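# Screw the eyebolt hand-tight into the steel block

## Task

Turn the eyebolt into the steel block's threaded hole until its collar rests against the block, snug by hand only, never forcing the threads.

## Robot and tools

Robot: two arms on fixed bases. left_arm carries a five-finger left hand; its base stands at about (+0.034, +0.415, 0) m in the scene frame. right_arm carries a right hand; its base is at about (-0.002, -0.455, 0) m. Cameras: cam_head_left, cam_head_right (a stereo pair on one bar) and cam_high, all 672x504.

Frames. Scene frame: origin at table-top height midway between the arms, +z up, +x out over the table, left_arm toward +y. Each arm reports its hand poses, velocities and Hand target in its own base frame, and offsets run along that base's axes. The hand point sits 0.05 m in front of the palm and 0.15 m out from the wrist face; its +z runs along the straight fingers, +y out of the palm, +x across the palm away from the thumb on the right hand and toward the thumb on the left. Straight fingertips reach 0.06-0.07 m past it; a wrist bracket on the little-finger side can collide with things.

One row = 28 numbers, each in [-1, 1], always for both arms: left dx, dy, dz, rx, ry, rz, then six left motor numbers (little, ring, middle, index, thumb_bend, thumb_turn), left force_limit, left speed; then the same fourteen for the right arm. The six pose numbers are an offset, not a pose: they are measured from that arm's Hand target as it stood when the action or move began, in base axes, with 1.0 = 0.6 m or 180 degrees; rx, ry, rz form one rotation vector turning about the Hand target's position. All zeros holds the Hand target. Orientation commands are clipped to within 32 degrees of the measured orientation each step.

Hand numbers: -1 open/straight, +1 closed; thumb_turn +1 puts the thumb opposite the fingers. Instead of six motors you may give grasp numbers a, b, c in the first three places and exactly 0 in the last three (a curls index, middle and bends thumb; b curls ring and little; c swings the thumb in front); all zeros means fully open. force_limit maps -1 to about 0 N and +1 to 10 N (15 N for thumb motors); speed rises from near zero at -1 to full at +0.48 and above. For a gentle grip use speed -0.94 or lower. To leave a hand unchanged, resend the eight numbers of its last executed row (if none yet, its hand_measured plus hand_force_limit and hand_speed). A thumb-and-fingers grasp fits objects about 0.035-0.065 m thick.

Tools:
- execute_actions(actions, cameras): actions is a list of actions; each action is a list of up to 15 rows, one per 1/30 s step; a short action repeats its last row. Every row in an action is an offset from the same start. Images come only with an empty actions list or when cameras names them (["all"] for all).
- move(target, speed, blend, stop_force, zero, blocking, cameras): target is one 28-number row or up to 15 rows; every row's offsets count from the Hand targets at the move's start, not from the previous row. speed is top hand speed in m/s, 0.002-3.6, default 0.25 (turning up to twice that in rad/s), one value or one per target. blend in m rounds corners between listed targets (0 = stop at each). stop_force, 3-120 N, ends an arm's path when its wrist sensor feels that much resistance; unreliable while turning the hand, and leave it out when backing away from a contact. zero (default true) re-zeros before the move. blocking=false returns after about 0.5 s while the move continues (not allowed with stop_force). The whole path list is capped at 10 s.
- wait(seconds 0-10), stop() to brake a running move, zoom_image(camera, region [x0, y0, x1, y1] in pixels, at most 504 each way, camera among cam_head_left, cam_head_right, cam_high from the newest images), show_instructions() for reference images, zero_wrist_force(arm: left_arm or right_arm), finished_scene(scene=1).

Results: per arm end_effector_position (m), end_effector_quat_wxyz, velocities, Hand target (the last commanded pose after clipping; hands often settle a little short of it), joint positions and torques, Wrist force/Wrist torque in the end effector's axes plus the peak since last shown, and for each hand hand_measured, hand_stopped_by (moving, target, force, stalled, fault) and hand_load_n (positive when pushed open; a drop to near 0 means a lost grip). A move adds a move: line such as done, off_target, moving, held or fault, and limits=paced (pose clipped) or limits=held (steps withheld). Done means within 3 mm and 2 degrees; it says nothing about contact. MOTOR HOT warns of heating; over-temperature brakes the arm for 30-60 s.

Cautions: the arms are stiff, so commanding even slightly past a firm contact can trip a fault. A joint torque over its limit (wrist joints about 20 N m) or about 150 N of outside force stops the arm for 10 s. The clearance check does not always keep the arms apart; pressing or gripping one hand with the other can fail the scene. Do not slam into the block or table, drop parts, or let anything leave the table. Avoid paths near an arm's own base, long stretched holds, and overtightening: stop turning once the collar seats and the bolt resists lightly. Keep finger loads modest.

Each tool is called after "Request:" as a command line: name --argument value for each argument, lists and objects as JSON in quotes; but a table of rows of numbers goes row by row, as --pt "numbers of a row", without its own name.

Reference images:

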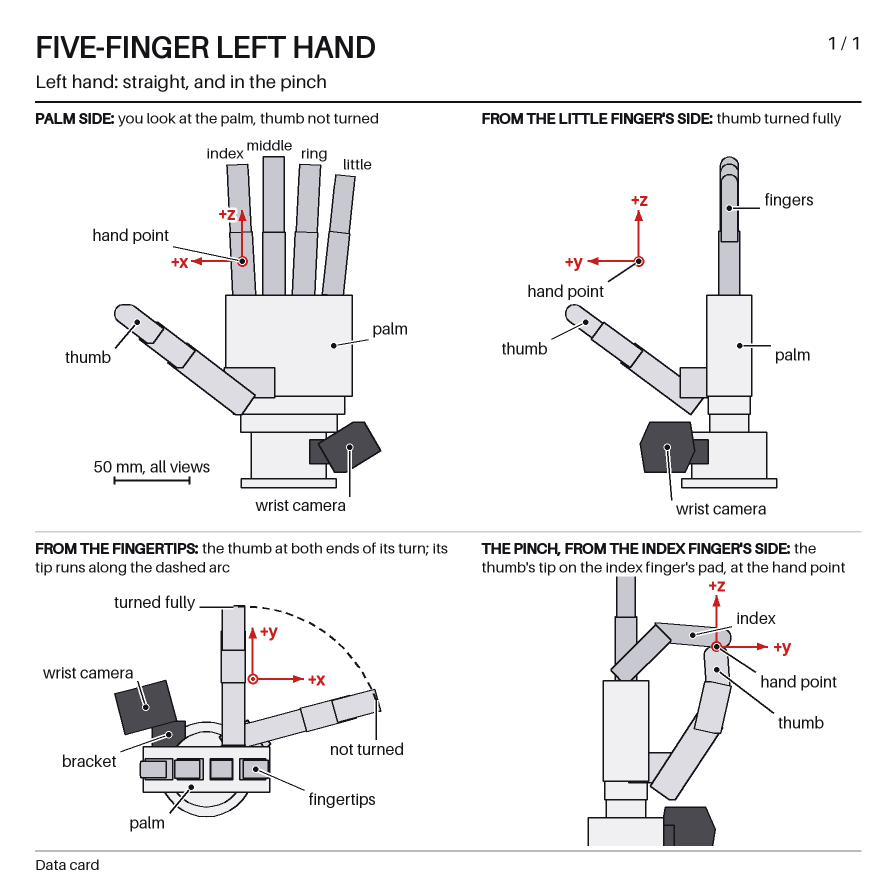

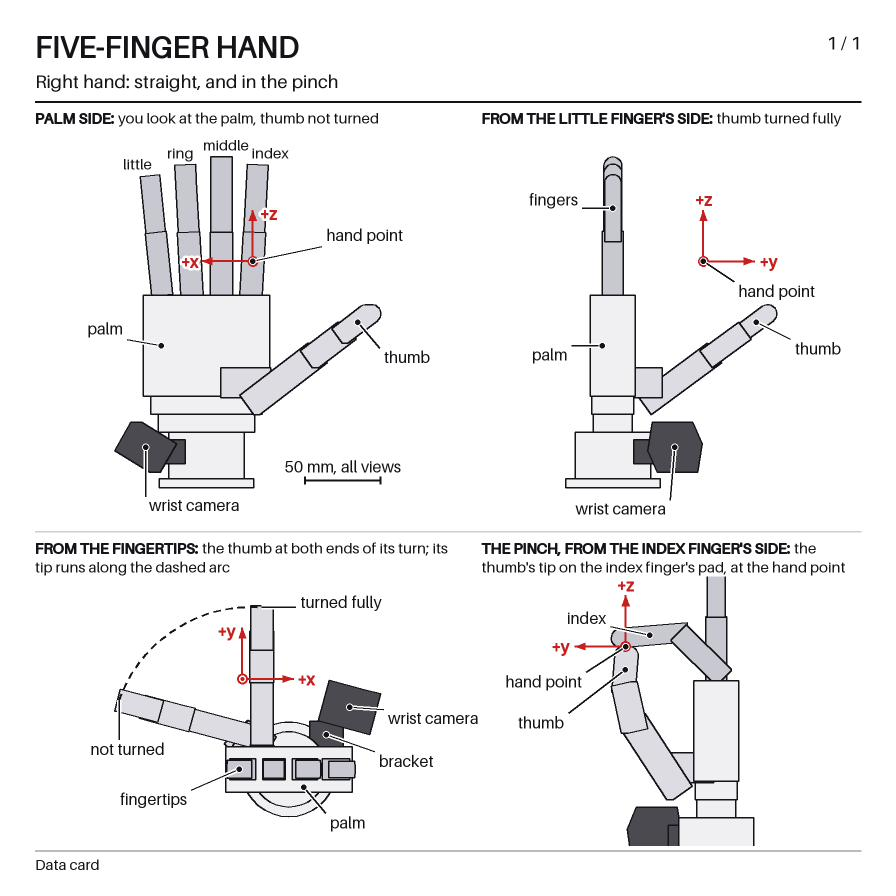

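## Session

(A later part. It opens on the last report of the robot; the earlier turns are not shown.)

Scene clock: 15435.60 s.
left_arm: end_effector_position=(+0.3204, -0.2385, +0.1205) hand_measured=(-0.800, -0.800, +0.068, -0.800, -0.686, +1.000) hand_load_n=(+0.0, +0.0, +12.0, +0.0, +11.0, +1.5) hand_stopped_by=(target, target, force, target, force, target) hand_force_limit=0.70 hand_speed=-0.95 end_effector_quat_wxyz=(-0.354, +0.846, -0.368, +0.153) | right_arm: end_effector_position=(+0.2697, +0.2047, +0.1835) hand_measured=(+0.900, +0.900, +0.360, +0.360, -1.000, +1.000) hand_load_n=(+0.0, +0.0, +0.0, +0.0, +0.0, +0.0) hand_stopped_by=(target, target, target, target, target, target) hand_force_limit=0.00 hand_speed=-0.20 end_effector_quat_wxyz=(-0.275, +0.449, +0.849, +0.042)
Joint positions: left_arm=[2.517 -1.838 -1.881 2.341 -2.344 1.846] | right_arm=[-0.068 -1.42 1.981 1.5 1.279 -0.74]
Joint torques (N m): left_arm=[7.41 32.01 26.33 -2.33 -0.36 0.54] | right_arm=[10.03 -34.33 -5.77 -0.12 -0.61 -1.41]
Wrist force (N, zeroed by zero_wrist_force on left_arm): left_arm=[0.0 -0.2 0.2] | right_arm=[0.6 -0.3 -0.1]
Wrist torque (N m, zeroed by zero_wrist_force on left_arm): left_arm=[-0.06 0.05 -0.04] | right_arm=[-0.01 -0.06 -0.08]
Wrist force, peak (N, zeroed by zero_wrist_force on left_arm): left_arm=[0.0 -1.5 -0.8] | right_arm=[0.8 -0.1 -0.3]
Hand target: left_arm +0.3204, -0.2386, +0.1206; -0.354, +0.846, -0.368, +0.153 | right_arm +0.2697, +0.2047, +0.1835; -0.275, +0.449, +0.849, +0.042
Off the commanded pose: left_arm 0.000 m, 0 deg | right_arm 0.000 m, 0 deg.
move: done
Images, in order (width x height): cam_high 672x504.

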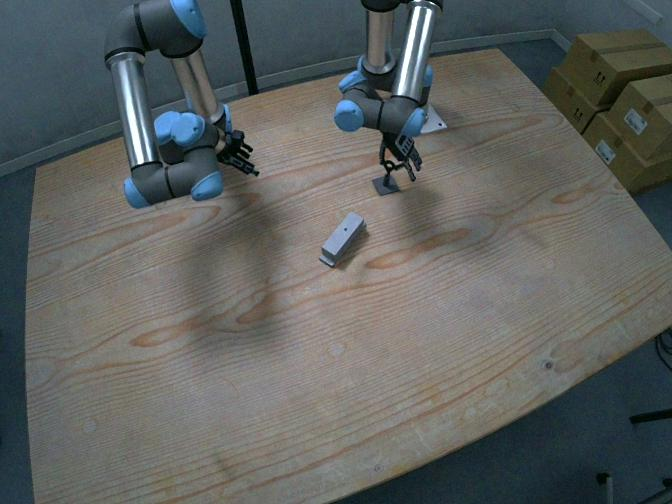

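Request:
move --pt "-0.0047 -0.0031 0 0 0 0 -0.8 -0.8 0.5 -0.8 0.3 1 0.7 -0.95 0 0 0 0 0 0 0.9 0.9 0.36 0.36 -1 1 0 -0.2" --pt "-0.0047 -0.0031 -0.012 0 0 0 -0.8 -0.8 0.5 -0.8 0.3 1 0.7 -0.95 0 0 0 0 0 0 0.9 0.9 0.36 0.36 -1 1 0 -0.2" --speed 0.02 --cameras '["cam_high"]'

Request:
zoom_image --camera "cam_high" --region '[379, 165, 397, 183]'

Request:
move --target '[0,0,-0.04,0,0,0,-0.8,-0.8,0.5,-0.8,0.3,1,0.7,-0.95,0,0,0,0,0,0,0.9,0.9,0.36,0.36,-1,1,0,-0.2]' --speed 0.005 --stop_force 3 --cameras '["cam_high"]'

Request:
zoom_image --camera "cam_high" --region '[371, 155, 401, 185]'

Scene clock: 15453.13 s.
left_arm: end_effector_position=(+0.3176, -0.2404, +0.1132) hand_measured=(-0.800, -0.800, +0.068, -0.800, -0.686, +1.000) hand_load_n=(+0.0, +0.0, +11.5, +0.0, +11.0, +2.0) hand_stopped_by=(target, target, force, target, force, target) hand_force_limit=0.70 hand_speed=-0.95 end_effector_quat_wxyz=(-0.354, +0.846, -0.368, +0.153) | right_arm: end_effector_position=(+0.2697, +0.2047, +0.1835) hand_measured=(+0.900, +0.900, +0.360, +0.360, -1.000, +1.000) hand_load_n=(+0.0, +0.0, +0.0, +0.0, +0.0, +0.0) hand_stopped_by=(target, target, target, target, target, target) hand_force_limit=0.00 hand_speed=-0.20 end_effector_quat_wxyz=(-0.275, +0.449, +0.849, +0.042)
Joint positions: left_arm=[2.508 -1.85 -1.89 2.353 -2.345 1.833] | right_arm=[-0.068 -1.42 1.981 1.5 1.279 -0.74]
Joint torques (N m): left_arm=[8.64 33.72 20.73 -4.47 -1.04 1.3] | right_arm=[10.41 -34.82 -6.17 -0.15 -0.63 -1.51]
Wrist force (N, zeroed by zero_wrist_force on left_arm): left_arm=[0.0 0.0 0.1] | right_arm=[0.5 0.1 -0.4]
Wrist torque (N m, zeroed by zero_wrist_force on left_arm): left_arm=[-0.02 0.04 -0.04] | right_arm=[0.05 -0.04 -0.08]
Wrist force, peak (N, zeroed by zero_wrist_force on left_arm): left_arm=[0.1 -0.3 0.4] | right_arm=[0.7 -0.3 -0.5]
Hand target: left_arm +0.3176, -0.2404, +0.1134; -0.354, +0.846, -0.368, +0.153 | right_arm +0.2697, +0.2047, +0.1835; -0.275, +0.449, +0.849, +0.042
Off the commanded pose: left_arm 0.000 m, 0 deg | right_arm 0.000 m, 0 deg.
move: done
Images, in order (width x height): cam_high 672x504.

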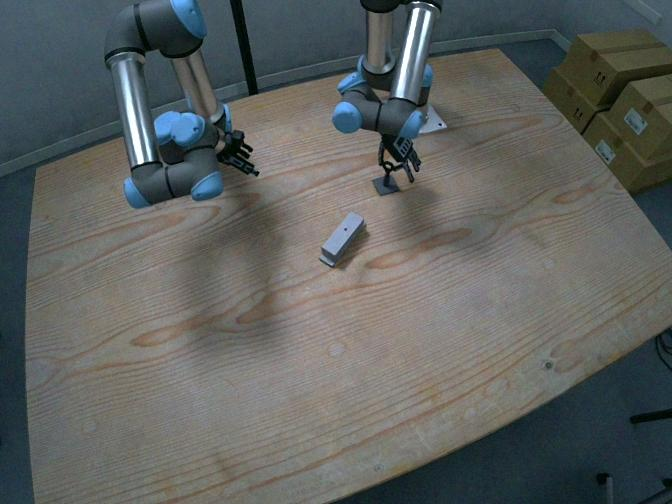

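Scaled by 28.000 from the camera's 672x504 image, which has a finer 960x720 frame.

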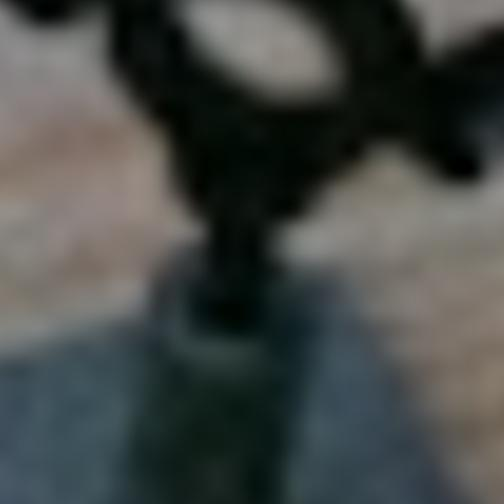

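Scene clock: 15458.73 s.
left_arm: end_effector_position=(+0.3176, -0.2404, +0.0910) hand_measured=(-0.800, -0.800, +0.068, -0.800, -0.686, +1.000) hand_load_n=(-0.5, +0.0, +11.5, +0.0, +11.0, +2.0) hand_stopped_by=(target, target, force, target, force, target) hand_force_limit=0.70 hand_speed=-0.95 end_effector_quat_wxyz=(-0.354, +0.846, -0.368, +0.153) | right_arm: end_effector_position=(+0.2697, +0.2047, +0.1835) hand_measured=(+0.900, +0.900, +0.360, +0.360, -1.000, +1.000) hand_load_n=(+0.0, +0.0, +0.0, +0.0, +0.0, +0.0) hand_stopped_by=(target, target, target, target, target, target) hand_force_limit=0.00 hand_speed=-0.20 end_effector_quat_wxyz=(-0.275, +0.449, +0.849, +0.042)
Joint positions: left_arm=[2.508 -1.882 -1.915 2.411 -2.345 1.833] | right_arm=[-0.068 -1.42 1.981 1.5 1.279 -0.74]
Joint torques (N m): left_arm=[7.91 35.35 23 -5.08 0.39 -1.27] | right_arm=[10.64 -34.03 -6.2 -0.11 -0.59 -1.46]
Wrist force (N, zeroed by zero_wrist_force on left_arm): left_arm=[1.0 -4.5 -2.5] | right_arm=[0.6 -0.1 -0.1]
Wrist torque (N m, zeroed by zero_wrist_force on left_arm): left_arm=[-0.26 -0.06 0.05] | right_arm=[0.01 -0.06 -0.08]
Wrist force, peak (N, zeroed by zero_wrist_force on left_arm): left_arm=[1.2 -6.5 -3.8] | right_arm=[0.8 0.0 -0.5]
Hand target: left_arm +0.3176, -0.2404, +0.0910; -0.354, +0.846, -0.368, +0.153 (not the last commanded pose) | right_arm +0.2697, +0.2047, +0.1835; -0.275, +0.449, +0.849, +0.042
Off the commanded pose: left_arm 0.002 m, 0 deg | right_arm 0.000 m, 0 deg.
move: contact (left_arm)
Images, in order (width x height): cam_high 672x504.

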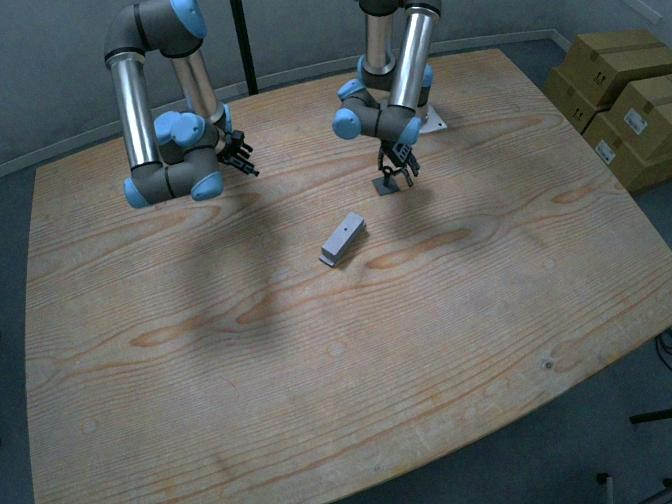

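Scaled by 16.800 from the camera's 672x504 image, which has a finer 960x720 frame.

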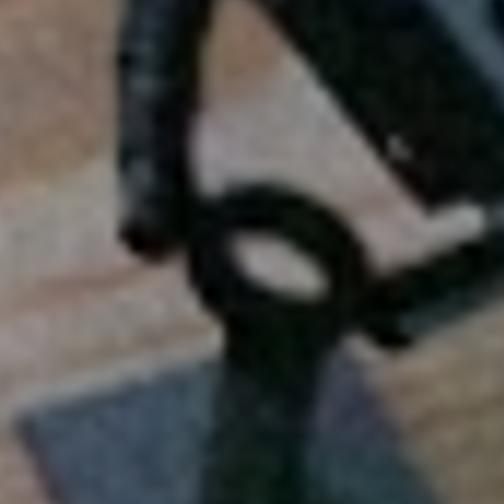

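Request:
move --target '[0,0,0,0,0,0,-0.8,-0.8,0.5,-0.8,-1,1,0.25,-0.93,0,0,0,0,0,0,0.9,0.9,0.36,0.36,-1,1,0,-0.2]' --speed 0.01

Request:
move --target '[0,0,0,0,0,0,-0.8,-0.8,-0.25,-0.8,-1,1,0.25,-0.7,0,0,0,0,0,0,0.9,0.9,0.36,0.36,-1,1,0,-0.2]' --speed 0.01 --cameras '["cam_high"]'

Request:
zoom_image --camera "cam_high" --region '[371, 155, 401, 185]'

Request:
move --pt "0 0 0.1833 0 0 0 -0.8 -0.8 -0.25 -0.8 -1 1 0.25 -0.7 0 0 0 0 0 0 0.9 0.9 0.36 0.36 -1 1 0 -0.2" --pt "-0.0385 -0.0258 0.1833 0 0 -0.5 -0.8 -0.8 -0.25 -0.8 -1 1 0.25 -0.7 0 0 0 0 0 0 0.9 0.9 0.36 0.36 -1 1 0 -0.2" --speed '[0.1,0.25]'

Request:
move --target '[-0.0292,0.0412,0,0,0,-0.5,-0.8,-0.8,-0.25,-0.8,-1,1,0.25,-0.7,0,0,0,0,0,0,0.9,0.9,0.36,0.36,-1,1,0,-0.2]' --speed 0.25 --cameras '["cam_high"]'

Request:
zoom_image --camera "cam_high" --region '[371, 155, 401, 185]'

Scene clock: 15481.40 s.
left_arm: end_effector_position=(+0.3176, -0.2404, +0.0910) hand_measured=(-0.800, -0.800, +0.068, -0.800, -1.000, +1.000) hand_load_n=(+0.0, +0.0, +1.0, -0.5, +0.0, +0.0) hand_stopped_by=(target, target, force, target, target, target) hand_force_limit=0.25 hand_speed=-0.93 end_effector_quat_wxyz=(-0.354, +0.846, -0.368, +0.153) | right_arm: end_effector_position=(+0.2697, +0.2047, +0.1835) hand_measured=(+0.900, +0.900, +0.360, +0.360, -1.000, +1.000) hand_load_n=(+0.5, +0.0, +0.0, +0.0, +0.0, +0.0) hand_stopped_by=(target, target, target, target, target, target) hand_force_limit=0.00 hand_speed=-0.20 end_effector_quat_wxyz=(-0.275, +0.449, +0.849, +0.042)
Joint positions: left_arm=[2.508 -1.882 -1.915 2.411 -2.345 1.833] | right_arm=[-0.068 -1.42 1.981 1.5 1.279 -0.74]
Joint torques (N m): left_arm=[7.79 29.84 22.3 -4.76 0.57 -1.08] | right_arm=[10.1 -34.33 -6.08 -0.05 -0.6 -1.62]
Wrist force (N, zeroed by zero_wrist_force on left_arm): left_arm=[0.1 -2.1 0.4] | right_arm=[0.7 -0.3 -0.3]
Wrist torque (N m, zeroed by zero_wrist_force on left_arm): left_arm=[-0.06 0.04 0.00] | right_arm=[-0.01 -0.06 -0.08]
Wrist force, peak (N, zeroed by zero_wrist_force on left_arm): left_arm=[0.7 -7.7 -1.1] | right_arm=[0.7 -0.2 -0.6]
Hand target: left_arm +0.3176, -0.2404, +0.0910; -0.354, +0.846, -0.368, +0.153 | right_arm +0.2697, +0.2047, +0.1835; -0.275, +0.449, +0.849, +0.042
Off the commanded pose: left_arm 0.000 m, 0 deg | right_arm 0.000 m, 0 deg.
move: done

Scene clock: 15482.07 s.
left_arm: end_effector_position=(+0.3176, -0.2404, +0.0910) hand_measured=(-0.800, -0.800, -0.250, -0.800, -1.000, +1.000) hand_load_n=(+0.0, +0.0, +0.0, +0.0, +0.0, +0.0) hand_stopped_by=(target, target, target, target, target, target) hand_force_limit=0.25 hand_speed=-0.70 end_effector_quat_wxyz=(-0.354, +0.846, -0.368, +0.153) | right_arm: end_effector_position=(+0.2697, +0.2047, +0.1835) hand_measured=(+0.900, +0.900, +0.360, +0.360, -1.000, +1.000) hand_load_n=(+0.0, +0.0, +0.0, +0.0, +0.0, +0.0) hand_stopped_by=(target, target, target, target, target, target) hand_force_limit=0.00 hand_speed=-0.20 end_effector_quat_wxyz=(-0.275, +0.449, +0.849, +0.042)
Joint positions: left_arm=[2.508 -1.882 -1.915 2.411 -2.345 1.833] | right_arm=[-0.068 -1.42 1.981 1.5 1.279 -0.74]
Joint torques (N m): left_arm=[7.55 29.11 21.96 -4.95 0.37 -1.04] | right_arm=[10.49 -34.53 -6.69 -0.1 -0.47 -1.5]
Wrist force (N, zeroed by zero_wrist_force on left_arm): left_arm=[0.1 -0.8 -0.4] | right_arm=[0.7 -0.1 -0.4]
Wrist torque (N m, zeroed by zero_wrist_force on left_arm): left_arm=[-0.07 -0.01 -0.01] | right_arm=[0.03 -0.06 -0.07]
Wrist force, peak (N, zeroed by zero_wrist_force on left_arm): left_arm=[0.0 -2.2 0.3] | right_arm=[0.8 -0.1 -0.4]
Hand target: left_arm +0.3176, -0.2404, +0.0910; -0.354, +0.846, -0.368, +0.153 | right_arm +0.2697, +0.2047, +0.1835; -0.275, +0.449, +0.849, +0.042
Off the commanded pose: left_arm 0.000 m, 0 deg | right_arm 0.000 m, 0 deg.
move: done
Images, in order (width x height): cam_high 672x504.

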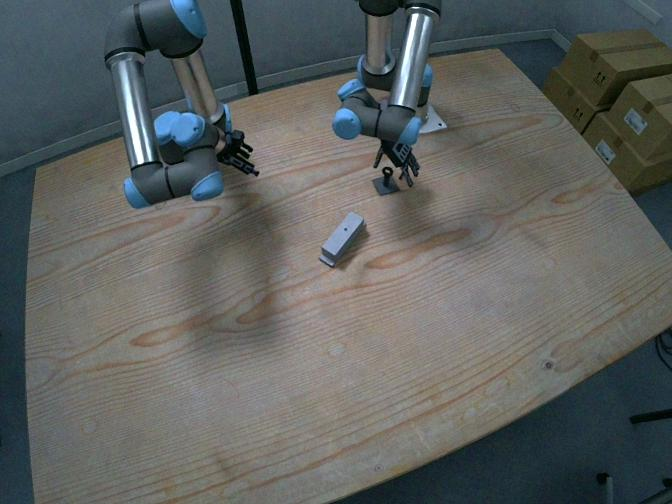

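Scaled by 16.800 from the camera's 672x504 image, which has a finer 960x720 frame.

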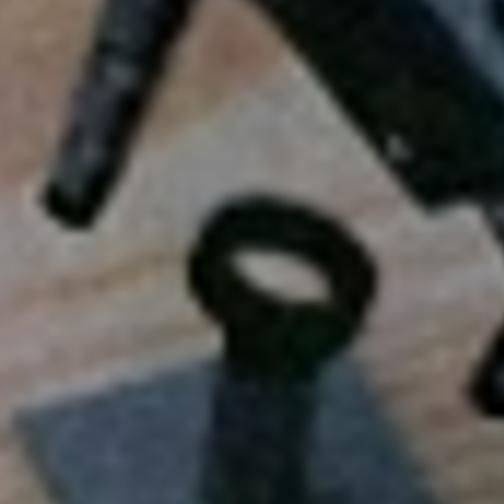

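Scene clock: 15487.17 s.
left_arm: end_effector_position=(+0.2946, -0.2559, +0.2010) hand_measured=(-0.800, -0.800, -0.250, -0.800, -1.000, +1.000) hand_load_n=(+0.0, +0.0, +0.0, +0.0, +0.0, +0.0) hand_stopped_by=(target, target, target, target, target, target) hand_force_limit=0.25 hand_speed=-0.70 end_effector_quat_wxyz=(+0.142, -0.338, +0.859, -0.359) | right_arm: end_effector_position=(+0.2697, +0.2047, +0.1835) hand_measured=(+0.900, +0.900, +0.360, +0.360, -1.000, +1.000) hand_load_n=(+0.0, +0.0, +0.0, +0.0, +0.0, +0.0) hand_stopped_by=(target, target, target, target, target, target) hand_force_limit=0.00 hand_speed=-0.20 end_effector_quat_wxyz=(-0.275, +0.449, +0.849, +0.042)
Joint positions: left_arm=[3.131 -1.404 -2.008 2.452 -1.031 3.777] | right_arm=[-0.068 -1.42 1.981 1.5 1.279 -0.74]
Joint torques (N m): left_arm=[-6.6 14.37 6.36 0.65 2.04 1.39] | right_arm=[9.41 -34.75 -5.77 -0.08 -0.67 -1.62]
Wrist force (N, zeroed by zero_wrist_force on left_arm): left_arm=[-0.2 -1.2 -0.6] | right_arm=[0.7 -0.1 -0.3]
Wrist torque (N m, zeroed by zero_wrist_force on left_arm): left_arm=[-0.14 0.07 -0.19] | right_arm=[0.02 -0.07 -0.07]
Wrist force, peak (N, zeroed by zero_wrist_force on left_arm): left_arm=[-1.3 -1.0 -1.1] | right_arm=[0.8 -0.3 -0.3]
Hand target: left_arm +0.2945, -0.2559, +0.2010; +0.142, -0.338, +0.859, -0.359 | right_arm +0.2697, +0.2047, +0.1835; -0.275, +0.449, +0.849, +0.042
Off the commanded pose: left_arm 0.000 m, 0 deg | right_arm 0.000 m, 0 deg.
move: done

Scene clock: 15490.80 s.
left_arm: end_effector_position=(+0.2770, -0.2312, +0.2009) hand_measured=(-0.800, -0.800, -0.250, -0.800, -1.000, +1.000) hand_load_n=(+0.0, +0.0, +0.0, +0.0, +0.0, +0.0) hand_stopped_by=(target, target, target, target, target, target) hand_force_limit=0.25 hand_speed=-0.70 end_effector_quat_wxyz=(-0.153, +0.368, +0.846, -0.354) | right_arm: end_effector_position=(+0.2697, +0.2047, +0.1835) hand_measured=(+0.900, +0.900, +0.360, +0.360, -1.000, +1.000) hand_load_n=(+0.0, +0.0, +0.0, +0.0, +0.0, +0.0) hand_stopped_by=(target, target, target, target, target, target) hand_force_limit=0.00 hand_speed=-0.20 end_effector_quat_wxyz=(-0.275, +0.449, +0.849, +0.042)
Joint positions: left_arm=[3.073 -1.932 -1.736 1.493 -1.023 5.639] | right_arm=[-0.068 -1.42 1.981 1.5 1.279 -0.74]
Joint torques (N m): left_arm=[5.67 39.18 4.39 -0.57 0.26 1.39] | right_arm=[10.26 -34.1 -5.57 -0.13 -0.64 -1.54]
Wrist force (N, zeroed by zero_wrist_force on left_arm): left_arm=[0.1 -1.0 -0.7] | right_arm=[0.7 0.0 -0.2]
Wrist torque (N m, zeroed by zero_wrist_force on left_arm): left_arm=[-0.09 0.01 -0.11] | right_arm=[0.03 -0.07 -0.06]
Wrist force, peak (N, zeroed by zero_wrist_force on left_arm): left_arm=[-0.4 -1.3 -0.6] | right_arm=[0.8 0.0 -0.4]
Hand target: left_arm +0.2770, -0.2312, +0.2010; -0.153, +0.368, +0.846, -0.354 | right_arm +0.2697, +0.2047, +0.1835; -0.275, +0.449, +0.849, +0.042
Off the commanded pose: left_arm 0.000 m, 0 deg | right_arm 0.000 m, 0 deg.
move: done
Images, in order (width x height): cam_high 672x504.

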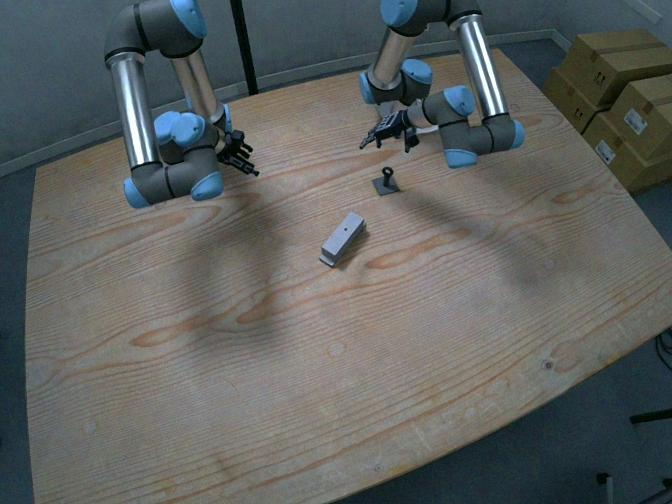

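Scaled by 16.800 from the camera's 672x504 image, which has a finer 960x720 frame.

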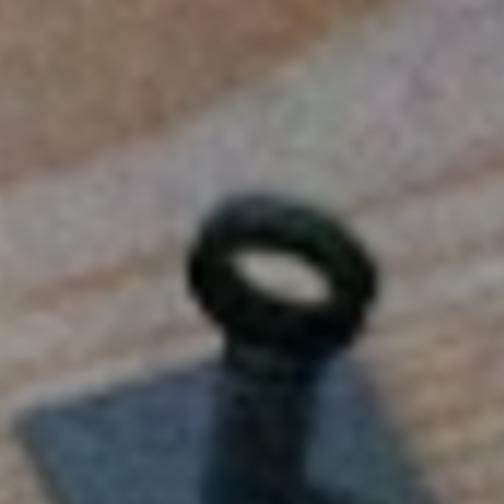

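Request:
move --pt "0 0 -0.13 0 0 0 -0.8 -0.8 -0.25 -0.8 -1 1 0.25 -0.7 0 0 0 0 0 0 0.9 0.9 0.36 0.36 -1 1 0 -0.2" --pt "0 0 -0.1828 0 0 0 -0.8 -0.8 -0.25 -0.8 -1 1 0.25 -0.7 0 0 0 0 0 0 0.9 0.9 0.36 0.36 -1 1 0 -0.2" --speed '[0.15,0.05]' --cameras '["cam_high"]'

Request:
zoom_image --camera "cam_high" --region '[371, 155, 401, 185]'

Scene clock: 15510.97 s.
left_arm: end_effector_position=(+0.2769, -0.2312, +0.0912) hand_measured=(-0.800, -0.800, -0.250, -0.800, -1.000, +1.000) hand_load_n=(+0.0, +0.0, +0.0, +0.0, +0.0, +0.0) hand_stopped_by=(target, target, target, target, target, target) hand_force_limit=0.25 hand_speed=-0.70 end_effector_quat_wxyz=(-0.153, +0.368, +0.846, -0.354) | right_arm: end_effector_position=(+0.2697, +0.2047, +0.1835) hand_measured=(+0.900, +0.900, +0.360, +0.360, -1.000, +1.000) hand_load_n=(+0.0, +0.0, +0.0, +0.0, +0.0, +0.0) hand_stopped_by=(target, target, target, target, target, target) hand_force_limit=0.00 hand_speed=-0.20 end_effector_quat_wxyz=(-0.275, +0.449, +0.849, +0.042)
Joint positions: left_arm=[3.073 -2.093 -1.834 1.752 -1.023 5.639] | right_arm=[-0.068 -1.42 1.981 1.5 1.279 -0.74]
Joint torques (N m): left_arm=[-7.3 43.1 21.27 -5.61 1.9 -0.17] | right_arm=[10.28 -34.91 -5.89 -0.12 -0.58 -1.61]
Wrist force (N, zeroed by zero_wrist_force on left_arm): left_arm=[-0.2 -0.9 -0.7] | right_arm=[0.5 0.0 -0.1]
Wrist torque (N m, zeroed by zero_wrist_force on left_arm): left_arm=[-0.09 0.07 -0.14] | right_arm=[0.02 -0.05 -0.08]
Wrist force, peak (N, zeroed by zero_wrist_force on left_arm): left_arm=[0.0 -2.3 -2.0] | right_arm=[0.8 -0.1 -0.5]
Hand target: left_arm +0.2770, -0.2312, +0.0913; -0.153, +0.368, +0.846, -0.354 | right_arm +0.2697, +0.2047, +0.1835; -0.275, +0.449, +0.849, +0.042
Off the commanded pose: left_arm 0.000 m, 0 deg | right_arm 0.000 m, 0 deg.
move: done
Images, in order (width x height): cam_high 672x504.

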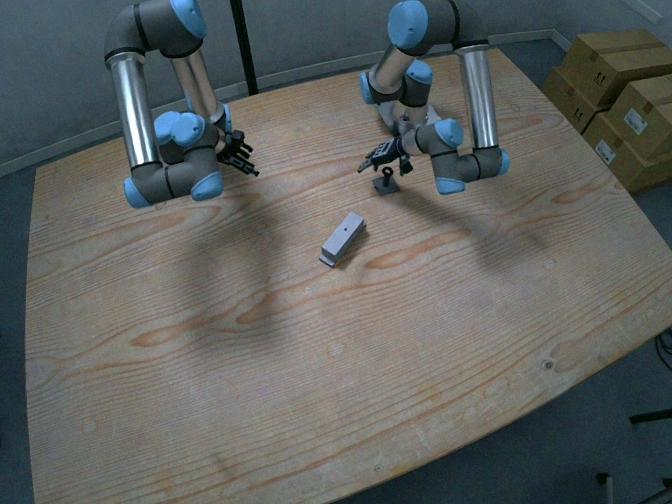

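Scaled by 16.800 from the camera's 672x504 image, which has a finer 960x720 frame.

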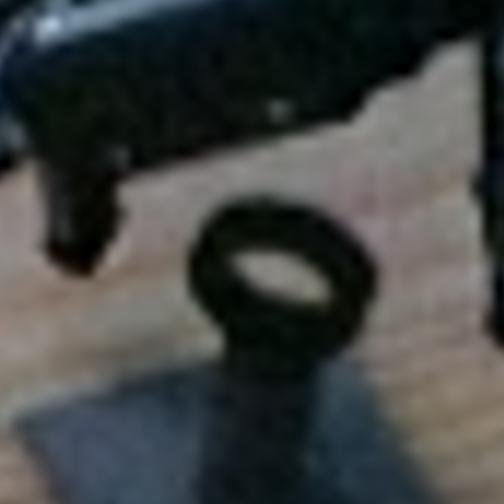

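Request:
move --target '[0,0,0,0,0,0,-0.8,-0.8,0.04,-0.8,-1,1,-0.9,-0.93,0,0,0,0,0,0,0.9,0.9,0.36,0.36,-1,1,0,-0.2]' --speed 0.01

Request:
wait --seconds 0.5

Request:
move --target '[0,0,0,0,0,0,-0.8,-0.8,0.04,-0.8,0.001,1,-0.85,-0.93,0,0,0,0,0,0,0.9,0.9,0.36,0.36,-1,1,0,-0.2]' --speed 0.01

Request:
wait --seconds 0.5 --cameras '["cam_high"]'

Request:
zoom_image --camera "cam_high" --region '[371, 155, 401, 185]'

Scene clock: 15528.27 s.
left_arm: end_effector_position=(+0.2770, -0.2312, +0.0913) hand_measured=(-0.800, -0.800, -0.040, -0.800, -1.000, +1.000) hand_load_n=(+0.0, +0.0, +0.5, +0.0, +0.0, +0.0) hand_stopped_by=(target, target, force, target, target, target) hand_force_limit=-0.90 hand_speed=-0.93 end_effector_quat_wxyz=(-0.153, +0.368, +0.846, -0.354) | right_arm: end_effector_position=(+0.2697, +0.2047, +0.1835) hand_measured=(+0.900, +0.900, +0.360, +0.360, -1.000, +1.000) hand_load_n=(+0.0, +0.0, +0.0, +0.0, +0.0, +0.5) hand_stopped_by=(target, target, target, target, target, target) hand_force_limit=0.00 hand_speed=-0.20 end_effector_quat_wxyz=(-0.275, +0.449, +0.849, +0.042)
Joint positions: left_arm=[3.073 -2.093 -1.834 1.752 -1.023 5.639] | right_arm=[-0.068 -1.42 1.981 1.5 1.279 -0.74]
Joint torques (N m): left_arm=[-5.29 43.25 22.85 -5.1 2.15 -0.86] | right_arm=[10.52 -34.53 -6.42 0.01 -0.71 -1.35]
Wrist force (N, zeroed by zero_wrist_force on left_arm): left_arm=[-0.4 -1.2 -0.3] | right_arm=[0.5 -0.2 -0.4]
Wrist torque (N m, zeroed by zero_wrist_force on left_arm): left_arm=[-0.13 0.11 -0.15] | right_arm=[0.02 -0.04 -0.08]
Wrist force, peak (N, zeroed by zero_wrist_force on left_arm): left_arm=[-0.7 -1.3 -0.6] | right_arm=[0.8 -0.1 -0.5]
Hand target: left_arm +0.2770, -0.2312, +0.0913; -0.153, +0.368, +0.846, -0.354 | right_arm +0.2697, +0.2047, +0.1835; -0.275, +0.449, +0.849, +0.042
Off the commanded pose: left_arm 0.000 m, 0 deg | right_arm 0.000 m, 0 deg.
move: done

Scene clock: 15528.77 s.
left_arm: end_effector_position=(+0.2770, -0.2312, +0.0913) hand_measured=(-0.800, -0.800, -0.040, -0.800, -1.000, +1.000) hand_load_n=(+0.0, +0.0, +0.5, +0.0, +0.0, +0.0) hand_stopped_by=(target, target, force, target, target, target) hand_force_limit=-0.90 hand_speed=-0.93 end_effector_quat_wxyz=(-0.153, +0.368, +0.846, -0.354) | right_arm: end_effector_position=(+0.2697, +0.2047, +0.1835) hand_measured=(+0.900, +0.900, +0.360, +0.360, -1.000, +1.000) hand_load_n=(+0.0, +0.0, +0.0, +0.0, +0.0, +0.0) hand_stopped_by=(target, target, target, target, target, target) hand_force_limit=0.00 hand_speed=-0.20 end_effector_quat_wxyz=(-0.275, +0.449, +0.849, +0.042)
Joint positions: left_arm=[3.073 -2.093 -1.834 1.752 -1.023 5.639] | right_arm=[-0.068 -1.42 1.981 1.5 1.279 -0.74]
Joint torques (N m): left_arm=[-5.08 43.5 23.6 -5.34 2.01 -1.14] | right_arm=[9.78 -33.58 -5.32 -0.1 -0.67 -1.51]
Wrist force (N, zeroed by zero_wrist_force on left_arm): left_arm=[-0.3 -1.3 -0.2] | right_arm=[0.5 0.0 -0.3]
Wrist torque (N m, zeroed by zero_wrist_force on left_arm): left_arm=[-0.15 0.10 -0.14] | right_arm=[0.04 -0.04 -0.08]
Wrist force, peak (N, zeroed by zero_wrist_force on left_arm): left_arm=[-0.5 -1.3 -0.4] | right_arm=[0.9 -0.1 -0.3]
Hand target: left_arm +0.2770, -0.2312, +0.0913; -0.153, +0.368, +0.846, -0.354 | right_arm +0.2697, +0.2047, +0.1835; -0.275, +0.449, +0.849, +0.042
Off the commanded pose: left_arm 0.000 m, 0 deg | right_arm 0.000 m, 0 deg.
wait: 0.50 s; at rest by 0.17 s

Scene clock: 15533.30 s.
left_arm: end_effector_position=(+0.2770, -0.2312, +0.0913) hand_measured=(-0.800, -0.800, -0.040, -0.800, -0.564, +1.000) hand_load_n=(+0.0, +0.0, +1.5, +0.0, +1.0, +0.0) hand_stopped_by=(target, target, force, target, force, target) hand_force_limit=-0.85 hand_speed=-0.93 end_effector_quat_wxyz=(-0.153, +0.368, +0.846, -0.354) | right_arm: end_effector_position=(+0.2697, +0.2047, +0.1835) hand_measured=(+0.900, +0.900, +0.360, +0.360, -1.000, +1.000) hand_load_n=(+0.0, +0.0, +0.0, +0.0, +0.0, +0.0) hand_stopped_by=(target, target, target, target, target, target) hand_force_limit=0.00 hand_speed=-0.20 end_effector_quat_wxyz=(-0.275, +0.449, +0.849, +0.042)
Joint positions: left_arm=[3.073 -2.093 -1.834 1.752 -1.023 5.639] | right_arm=[-0.068 -1.42 1.981 1.5 1.279 -0.74]
Joint torques (N m): left_arm=[-2.4 42.55 22.36 -3.97 1.95 -1.17] | right_arm=[10.11 -33.88 -6.22 -0.05 -0.79 -1.4]
Wrist force (N, zeroed by zero_wrist_force on left_arm): left_arm=[-0.3 -0.6 -0.1] | right_arm=[0.4 -0.1 -0.4]
Wrist torque (N m, zeroed by zero_wrist_force on left_arm): left_arm=[-0.11 0.09 -0.14] | right_arm=[0.03 -0.02 -0.09]
Wrist force, peak (N, zeroed by zero_wrist_force on left_arm): left_arm=[-0.5 -1.4 -0.1] | right_arm=[0.6 -0.5 -0.6]
Hand target: left_arm +0.2770, -0.2312, +0.0913; -0.153, +0.368, +0.846, -0.354 | right_arm +0.2697, +0.2047, +0.1835; -0.275, +0.449, +0.849, +0.042
Off the commanded pose: left_arm 0.000 m, 0 deg | right_arm 0.000 m, 0 deg.
move: done

Scene clock: 15533.80 s.
left_arm: end_effector_position=(+0.2770, -0.2312, +0.0913) hand_measured=(-0.800, -0.800, -0.040, -0.800, -0.564, +1.000) hand_load_n=(+0.0, +0.0, +1.5, -0.5, +1.0, +0.5) hand_stopped_by=(target, target, force, target, force, target) hand_force_limit=-0.85 hand_speed=-0.93 end_effector_quat_wxyz=(-0.153, +0.368, +0.846, -0.354) | right_arm: end_effector_position=(+0.2697, +0.2047, +0.1835) hand_measured=(+0.900, +0.900, +0.360, +0.360, -1.000, +1.000) hand_load_n=(+0.0, +0.0, +0.0, +0.0, +0.0, +0.0) hand_stopped_by=(target, target, target, target, target, target) hand_force_limit=0.00 hand_speed=-0.20 end_effector_quat_wxyz=(-0.275, +0.449, +0.849, +0.042)
Joint positions: left_arm=[3.073 -2.093 -1.834 1.752 -1.023 5.639] | right_arm=[-0.068 -1.42 1.981 1.5 1.279 -0.74]
Joint torques (N m): left_arm=[-3.08 43.96 21.75 -3.79 2.16 -1.14] | right_arm=[9.58 -34.55 -6.5 -0.23 -0.56 -1.45]
Wrist force (N, zeroed by zero_wrist_force on left_arm): left_arm=[-0.6 -0.7 -0.2] | right_arm=[0.6 -0.2 -0.1]
Wrist torque (N m, zeroed by zero_wrist_force on left_arm): left_arm=[-0.12 0.14 -0.16] | right_arm=[0.01 -0.05 -0.08]
Wrist force, peak (N, zeroed by zero_wrist_force on left_arm): left_arm=[-0.6 -0.7 -0.2] | right_arm=[0.7 -0.2 -0.4]
Hand target: left_arm +0.2770, -0.2312, +0.0913; -0.153, +0.368, +0.846, -0.354 | right_arm +0.2697, +0.2047, +0.1835; -0.275, +0.449, +0.849, +0.042
Off the commanded pose: left_arm 0.000 m, 0 deg | right_arm 0.000 m, 0 deg.
wait: 0.50 s; at rest by 0.17 s
Images, in order (width x height): cam_high 672x504.

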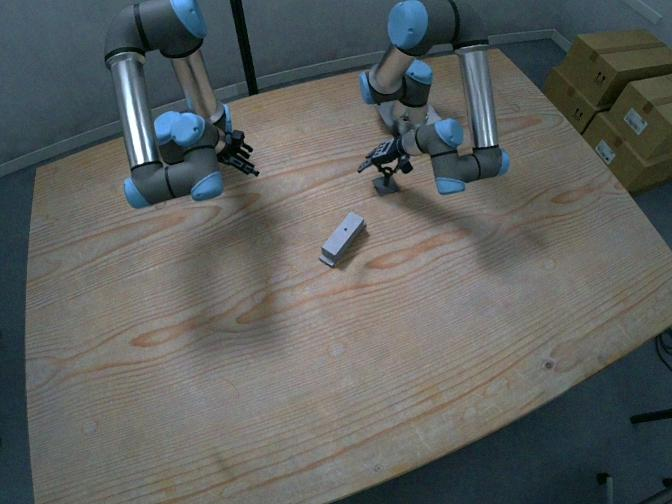

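Scaled by 16.800 from the camera's 672x504 image, which has a finer 960x720 frame.

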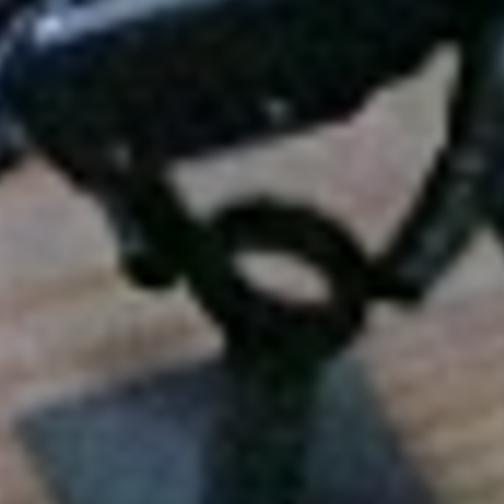

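Request:
move --target '[0,0,0,0,0,0,-0.8,-0.8,0.3,-0.8,0.05,1,-0.3,-0.94,0,0,0,0,0,0,0.9,0.9,0.36,0.36,-1,1,0,-0.2]' --speed 0.01

Request:
move --target '[0,0,0,0,0,0,-0.8,-0.8,0.4,-0.8,0.15,1,0.3,-0.95,0,0,0,0,0,0,0.9,0.9,0.36,0.36,-1,1,0,-0.2]' --speed 0.01

Request:
move --target '[0,0,0,0,0,0,-0.8,-0.8,0.5,-0.8,0.3,1,0.7,-0.95,0,0,0,0,0,0,0.9,0.9,0.36,0.36,-1,1,0,-0.2]' --speed 0.01

Request:
move --target '[0,0,0.06,0,0,0,-0.8,-0.8,0.5,-0.8,0.3,1,0.7,-0.95,0,0,0,0,0,0,0.9,0.9,0.36,0.36,-1,1,0,-0.2]' --speed 0.03 --cameras '["cam_high"]'

Request:
zoom_image --camera "cam_high" --region '[371, 155, 401, 185]'

Scene clock: 15551.93 s.
left_arm: end_effector_position=(+0.2770, -0.2312, +0.0913) hand_measured=(-0.800, -0.800, -0.032, -0.800, -0.556, +1.000) hand_load_n=(+0.0, +0.0, +6.0, +0.0, +5.5, +0.5) hand_stopped_by=(target, target, force, target, force, target) hand_force_limit=-0.30 hand_speed=-0.94 end_effector_quat_wxyz=(-0.153, +0.368, +0.846, -0.354) | right_arm: end_effector_position=(+0.2697, +0.2047, +0.1835) hand_measured=(+0.900, +0.900, +0.360, +0.360, -1.000, +1.000) hand_load_n=(+0.0, +0.0, +0.0, +0.0, +0.0, +0.0) hand_stopped_by=(target, target, target, target, target, target) hand_force_limit=0.00 hand_speed=-0.20 end_effector_quat_wxyz=(-0.275, +0.449, +0.849, +0.042)
Joint positions: left_arm=[3.073 -2.093 -1.834 1.752 -1.023 5.639] | right_arm=[-0.068 -1.42 1.981 1.5 1.279 -0.74]
Joint torques (N m): left_arm=[-1.14 42.52 22.18 -2.85 1.69 -1.14] | right_arm=[9.9 -34.15 -6.17 -0.14 -0.52 -1.62]
Wrist force (N, zeroed by zero_wrist_force on left_arm): left_arm=[-0.3 -0.6 0.0] | right_arm=[0.6 -0.2 -0.2]
Wrist torque (N m, zeroed by zero_wrist_force on left_arm): left_arm=[-0.12 0.11 -0.14] | right_arm=[0.00 -0.06 -0.08]
Wrist force, peak (N, zeroed by zero_wrist_force on left_arm): left_arm=[-0.3 -0.8 -0.4] | right_arm=[0.7 -0.1 -0.5]
Hand target: left_arm +0.2770, -0.2312, +0.0913; -0.153, +0.368, +0.846, -0.354 | right_arm +0.2697, +0.2047, +0.1835; -0.275, +0.449, +0.849, +0.042
Off the commanded pose: left_arm 0.000 m, 0 deg | right_arm 0.000 m, 0 deg.
move: done

Scene clock: 15552.43 s.
left_arm: end_effector_position=(+0.2770, -0.2312, +0.0913) hand_measured=(-0.800, -0.800, -0.028, -0.800, -0.540, +1.000) hand_load_n=(+0.0, +0.0, +11.0, +0.0, +9.5, +1.5) hand_stopped_by=(target, target, force, target, force, target) hand_force_limit=0.30 hand_speed=-0.95 end_effector_quat_wxyz=(-0.153, +0.368, +0.846, -0.354) | right_arm: end_effector_position=(+0.2697, +0.2047, +0.1835) hand_measured=(+0.900, +0.900, +0.360, +0.360, -1.000, +1.000) hand_load_n=(+0.5, +0.0, +0.0, +0.0, -0.5, +0.0) hand_stopped_by=(target, target, target, target, target, target) hand_force_limit=0.00 hand_speed=-0.20 end_effector_quat_wxyz=(-0.275, +0.449, +0.849, +0.042)
Joint positions: left_arm=[3.073 -2.093 -1.834 1.752 -1.023 5.639] | right_arm=[-0.068 -1.42 1.981 1.5 1.279 -0.74]
Joint torques (N m): left_arm=[-1.17 43.25 21.93 -2.74 1.69 -1.14] | right_arm=[10.47 -34.56 -6.99 -0.16 -0.62 -1.48]
Wrist force (N, zeroed by zero_wrist_force on left_arm): left_arm=[-0.4 -0.3 -0.1] | right_arm=[0.8 -0.2 -0.3]
Wrist torque (N m, zeroed by zero_wrist_force on left_arm): left_arm=[-0.07 0.11 -0.16] | right_arm=[0.02 -0.09 -0.06]
Wrist force, peak (N, zeroed by zero_wrist_force on left_arm): left_arm=[-0.6 -0.4 0.1] | right_arm=[0.8 -0.2 -0.3]
Hand target: left_arm +0.2770, -0.2312, +0.0913; -0.153, +0.368, +0.846, -0.354 | right_arm +0.2697, +0.2047, +0.1835; -0.275, +0.449, +0.849, +0.042
Off the commanded pose: left_arm 0.000 m, 0 deg | right_arm 0.000 m, 0 deg.
move: done

Scene clock: 15552.93 s.
left_arm: end_effector_position=(+0.2770, -0.2312, +0.0913) hand_measured=(-0.800, -0.800, -0.030, -0.800, -0.524, +1.000) hand_load_n=(+0.0, +0.0, +15.0, +0.0, +12.5, +2.0) hand_stopped_by=(target, target, force, target, force, target) hand_force_limit=0.70 hand_speed=-0.95 end_effector_quat_wxyz=(-0.153, +0.368, +0.846, -0.354) | right_arm: end_effector_position=(+0.2697, +0.2047, +0.1835) hand_measured=(+0.900, +0.900, +0.360, +0.360, -1.000, +1.000) hand_load_n=(+0.0, +0.0, +0.0, +0.0, +0.0, +0.0) hand_stopped_by=(target, target, target, target, target, target) hand_force_limit=0.00 hand_speed=-0.20 end_effector_quat_wxyz=(-0.275, +0.449, +0.849, +0.042)
Joint positions: left_arm=[3.073 -2.093 -1.834 1.752 -1.023 5.639] | right_arm=[-0.068 -1.42 1.981 1.5 1.279 -0.74]
Joint torques (N m): left_arm=[-1.72 43.22 22.78 -2.75 1.75 -1.15] | right_arm=[9.79 -34.54 -6.38 -0.08 -0.63 -1.44]
Wrist force (N, zeroed by zero_wrist_force on left_arm): left_arm=[-0.2 -0.7 -0.2] | right_arm=[0.6 -0.1 -0.2]
Wrist torque (N m, zeroed by zero_wrist_force on left_arm): left_arm=[-0.11 0.08 -0.14] | right_arm=[0.02 -0.06 -0.07]
Wrist force, peak (N, zeroed by zero_wrist_force on left_arm): left_arm=[-0.6 -0.6 -0.2] | right_arm=[0.8 -0.2 -0.3]
Hand target: left_arm +0.2770, -0.2312, +0.0913; -0.153, +0.368, +0.846, -0.354 | right_arm +0.2697, +0.2047, +0.1835; -0.275, +0.449, +0.849, +0.042
Off the commanded pose: left_arm 0.000 m, 0 deg | right_arm 0.000 m, 0 deg.
move: done

Scene clock: 15554.43 s.
left_arm: end_effector_position=(+0.2771, -0.2312, +0.1274) hand_measured=(-0.800, -0.800, -0.030, -0.800, -0.524, +1.000) hand_load_n=(+0.0, +0.0, +15.0, +0.0, +12.5, +2.0) hand_stopped_by=(target, target, force, target, force, target) hand_force_limit=0.70 hand_speed=-0.95 end_effector_quat_wxyz=(-0.153, +0.368, +0.846, -0.354) end_effector_velocity=(+0.001, +0.000, -0.003) end_effector_angular_velocity=(+0.000, -0.002, +0.000) | right_arm: end_effector_position=(+0.2697, +0.2047, +0.1835) hand_measured=(+0.900, +0.900, +0.360, +0.360, -1.000, +1.000) hand_load_n=(+0.0, +0.0, +0.0, +0.5, +0.0, +0.5) hand_stopped_by=(target, target, target, target, target, target) hand_force_limit=0.00 hand_speed=-0.20 end_effector_quat_wxyz=(-0.275, +0.449, +0.849, +0.042)
Joint positions: left_arm=[3.073 -2.034 -1.81 1.669 -1.023 5.639] | right_arm=[-0.068 -1.42 1.981 1.5 1.279 -0.74]
Joint velocities: left_arm=[0.001 -0.004 0 0.006 -0.001 0.001] | right_arm=[within noise]
Joint torques (N m): left_arm=[-1.68 18.77 5.99 0.33 1.99 -0.88] | right_arm=[9.8 -35.12 -6.24 -0.1 -0.56 -1.47]
Wrist force (N, zeroed by zero_wrist_force on left_arm): left_arm=[-0.2 -0.5 -0.4] | right_arm=[0.7 0.0 -0.1]
Wrist torque (N m, zeroed by zero_wrist_force on left_arm): left_arm=[-0.07 0.07 -0.15] | right_arm=[0.03 -0.07 -0.07]
Wrist force, peak (N, zeroed by zero_wrist_force on left_arm): left_arm=[-0.6 -0.3 -0.5] | right_arm=[0.8 -0.2 -0.4]
Hand target: left_arm +0.2770, -0.2312, +0.1273; -0.153, +0.368, +0.846, -0.354 | right_arm +0.2697, +0.2047, +0.1835; -0.275, +0.449, +0.849, +0.042
Off the commanded pose: left_arm 0.000 m, 0 deg | right_arm 0.000 m, 0 deg.
move: done
Images, in order (width x height): cam_high 672x504.

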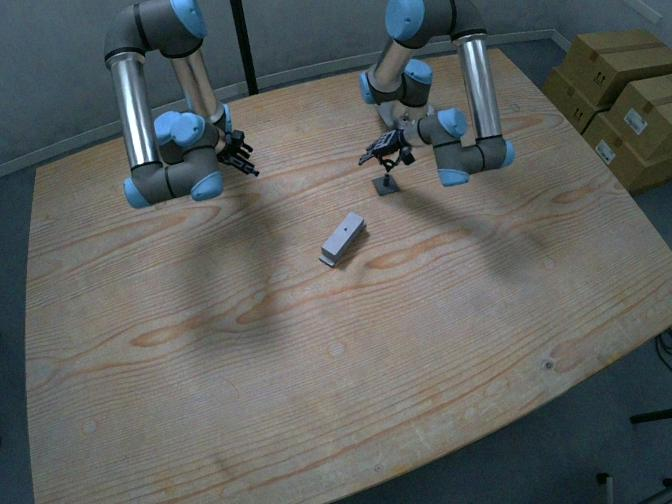

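Scaled by 16.800 from the camera's 672x504 image, which has a finer 960x720 frame.

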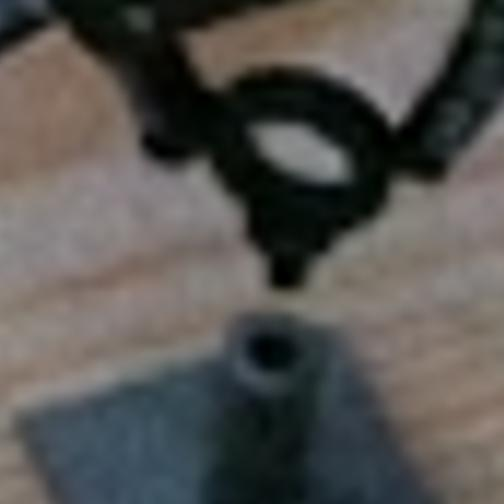

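Request:
move --pt "0 0 0.105 0 0 0 -0.8 -0.8 0.5 -0.8 0.3 1 0.7 -0.95 0 0 0 0 0 0 0.9 0.9 0.36 0.36 -1 1 0 -0.2" --pt "0.2048 -0.1980 0.105 0 0 0.5 -0.8 -0.8 0.5 -0.8 0.3 1 0.7 -0.95 0 0 0 0 0 0 0.9 0.9 0.36 0.36 -1 1 0 -0.2" --speed '[0.15,0.2]'

Request:
move --target '[0.1095,-0.1483,0,0,0,0.5,-0.8,-0.8,0.5,-0.8,0.3,1,0.7,-0.95,0,0,0,0,0,0,0.9,0.9,0.36,0.36,-1,1,0,-0.2]' --speed 0.2

Request:
zero_wrist_force --arm "left_arm"

Request:
move --pt "0 0 -0.105 0 0 0 -0.8 -0.8 0.5 -0.8 0.3 1 0.7 -0.95 0 0 0 0 0 0 0.9 0.9 0.36 0.36 -1 1 0 -0.2" --pt "0.0048 0.0045 -0.105 0 0 0 -0.8 -0.8 0.5 -0.8 0.3 1 0.7 -0.95 0 0 0 0 0 0 0.9 0.9 0.36 0.36 -1 1 0 -0.2" --speed '[0.1,0.01]' --cameras '["cam_high"]'

Request:
zoom_image --camera "cam_high" --region '[331, 210, 361, 240]'

Request:
zoom_image --camera "cam_high" --region '[338, 219, 353, 234]'

Scene clock: 15586.57 s.
left_arm: end_effector_position=(+0.3999, -0.3501, +0.1904) hand_measured=(-0.800, -0.800, -0.030, -0.800, -0.524, +1.000) hand_load_n=(+0.0, +0.0, +15.0, -0.5, +12.5, +2.0) hand_stopped_by=(target, target, force, target, force, target) hand_force_limit=0.70 hand_speed=-0.95 end_effector_quat_wxyz=(+0.142, -0.338, +0.859, -0.359) | right_arm: end_effector_position=(+0.2697, +0.2047, +0.1835) hand_measured=(+0.900, +0.900, +0.360, +0.360, -1.000, +1.000) hand_load_n=(+0.0, +0.0, +0.0, +0.0, +0.0, +0.0) hand_stopped_by=(target, target, target, target, target, target) hand_force_limit=0.00 hand_speed=-0.20 end_effector_quat_wxyz=(-0.275, +0.449, +0.849, +0.042)
Joint positions: left_arm=[2.871 -1.753 -1.663 2.558 -1.191 3.549] | right_arm=[-0.068 -1.42 1.981 1.5 1.279 -0.74]
Joint torques (N m): left_arm=[3.36 15.88 7.93 -2.5 -1.23 -1.14] | right_arm=[10.11 -34 -5.98 -0.2 -0.59 -1.51]
Wrist force (N, zeroed by zero_wrist_force on left_arm): left_arm=[-0.4 -0.1 -0.3] | right_arm=[0.7 -0.1 -0.3]
Wrist torque (N m, zeroed by zero_wrist_force on left_arm): left_arm=[-0.02 0.13 -0.07] | right_arm=[0.03 -0.06 -0.07]
Wrist force, peak (N, zeroed by zero_wrist_force on left_arm): left_arm=[0.0 -1.7 -1.3] | right_arm=[0.9 -0.1 -0.3]
Hand target: left_arm +0.3999, -0.3500, +0.1903; +0.142, -0.338, +0.859, -0.359 | right_arm +0.2697, +0.2047, +0.1835; -0.275, +0.449, +0.849, +0.042
Off the commanded pose: left_arm 0.000 m, 0 deg | right_arm 0.000 m, 0 deg.
move: done

Scene clock: 15591.00 s.
left_arm: end_effector_position=(+0.4656, -0.4391, +0.1902) hand_measured=(-0.800, -0.800, -0.030, -0.800, -0.524, +1.000) hand_load_n=(+0.0, +0.0, +15.0, +0.0, +12.5, +2.0) hand_stopped_by=(target, target, force, target, force, target) hand_force_limit=0.70 hand_speed=-0.95 end_effector_quat_wxyz=(-0.354, +0.846, -0.368, +0.153) end_effector_velocity=(+0.000, +0.000, +0.000) end_effector_angular_velocity=(-0.002, -0.001, +0.004) | right_arm: end_effector_position=(+0.2697, +0.2047, +0.1835) hand_measured=(+0.900, +0.900, +0.360, +0.360, -1.000, +1.000) hand_load_n=(+0.0, +0.0, +0.0, +0.0, +0.0, +0.0) hand_stopped_by=(target, target, target, target, target, target) hand_force_limit=0.00 hand_speed=-0.20 end_effector_quat_wxyz=(-0.275, +0.449, +0.849, +0.042)
Joint positions: left_arm=[2.385 -2.388 -0.851 1.732 -2.36 1.662] | right_arm=[-0.068 -1.42 1.981 1.5 1.279 -0.74]
Joint velocities: left_arm=[0 0 -0.002 0 0.001 -0.005] | right_arm=[within noise]
Joint torques (N m): left_arm=[9.22 55.77 19.69 -3.59 0.53 -1.15] | right_arm=[9.8 -34.23 -6.2 -0.07 -0.52 -1.53]
Wrist force (N, zeroed by zero_wrist_force on left_arm): left_arm=[0.1 0.0 0.1] | right_arm=[0.7 -0.1 -0.2]
Wrist torque (N m, zeroed by zero_wrist_force on left_arm): left_arm=[0.00 -0.01 0.01] | right_arm=[0.02 -0.07 -0.07]
Wrist force, peak (N, zeroed by zero_wrist_force on left_arm): left_arm=[-1.9 0.4 -0.5] | right_arm=[0.7 -0.3 -0.6]
Hand target: left_arm +0.4656, -0.4390, +0.1903; -0.354, +0.846, -0.368, +0.153 | right_arm +0.2697, +0.2047, +0.1835; -0.275, +0.449, +0.849, +0.042
Off the commanded pose: left_arm 0.000 m, 0 deg | right_arm 0.000 m, 0 deg.
move: done

Wrist force sensor zeroed.

Scene clock: 15592.47 s.
left_arm: end_effector_position=(+0.4685, -0.4362, +0.1273) hand_measured=(-0.800, -0.800, -0.030, -0.800, -0.524, +1.000) hand_load_n=(+0.0, +0.0, +14.5, +0.0, +12.5, +2.0) hand_stopped_by=(target, target, force, target, force, target) hand_force_limit=0.70 hand_speed=-0.95 end_effector_quat_wxyz=(-0.354, +0.846, -0.368, +0.153) | right_arm: end_effector_position=(+0.2697, +0.2047, +0.1835) hand_measured=(+0.900, +0.900, +0.360, +0.360, -1.000, +1.000) hand_load_n=(+0.0, +0.0, +0.0, +0.0, +0.0, +0.0) hand_stopped_by=(target, target, target, target, target, target) hand_force_limit=0.00 hand_speed=-0.20 end_effector_quat_wxyz=(-0.275, +0.449, +0.849, +0.042)
Joint positions: left_arm=[2.392 -2.417 -0.96 1.876 -2.36 1.671] | right_arm=[-0.068 -1.42 1.981 1.5 1.279 -0.74]
Joint torques (N m): left_arm=[-3.79 60.07 8.68 -1.16 0.37 0.15] | right_arm=[10.41 -34.61 -5.15 -0.13 -0.64 -1.41]
Wrist force (N, zeroed by zero_wrist_force on left_arm): left_arm=[0.1 0.3 -0.1] | right_arm=[0.7 -0.1 -0.2]
Wrist torque (N m, zeroed by zero_wrist_force on left_arm): left_arm=[0.06 0.01 -0.19] | right_arm=[0.01 -0.08 -0.07]
Wrist force, peak (N, zeroed by zero_wrist_force on left_arm): left_arm=[-0.1 1.3 0.9] | right_arm=[0.8 -0.2 -0.2]
Hand target: left_arm +0.4685, -0.4363, +0.1273; -0.354, +0.846, -0.368, +0.153 | right_arm +0.2697, +0.2047, +0.1835; -0.275, +0.449, +0.849, +0.042
Off the commanded pose: left_arm 0.000 m, 0 deg | right_arm 0.000 m, 0 deg.
move: done
Images, in order (width x height): cam_high 672x504.

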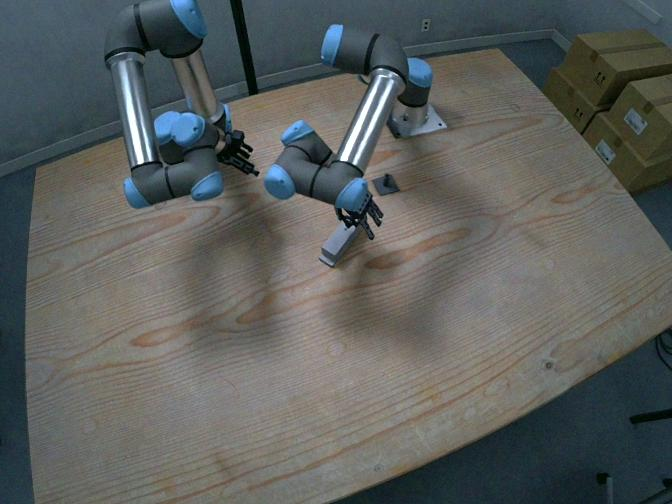

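Scaled by 16.800 from the camera's 672x504 image, which has a finer 960x720 frame.

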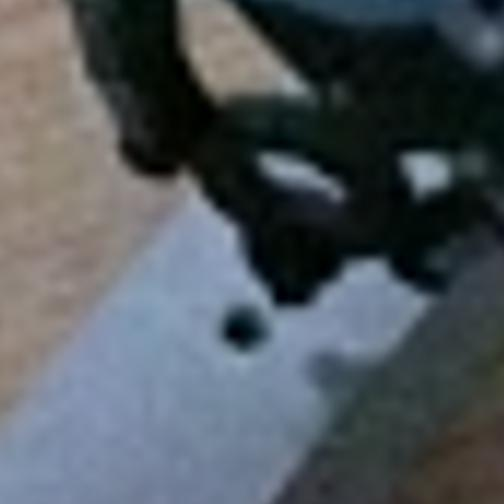

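Scaled by 33.600 from the camera's 672x504 image, which has a finer 960x720 frame.

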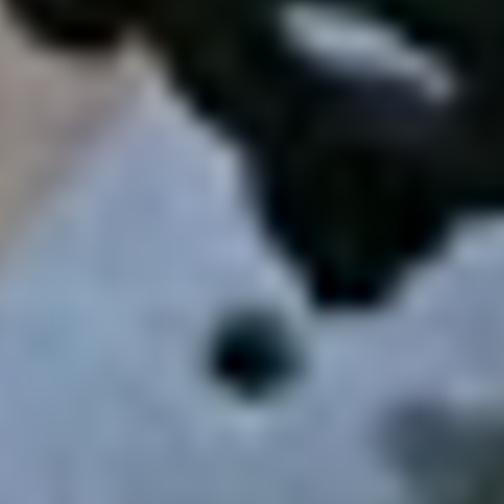

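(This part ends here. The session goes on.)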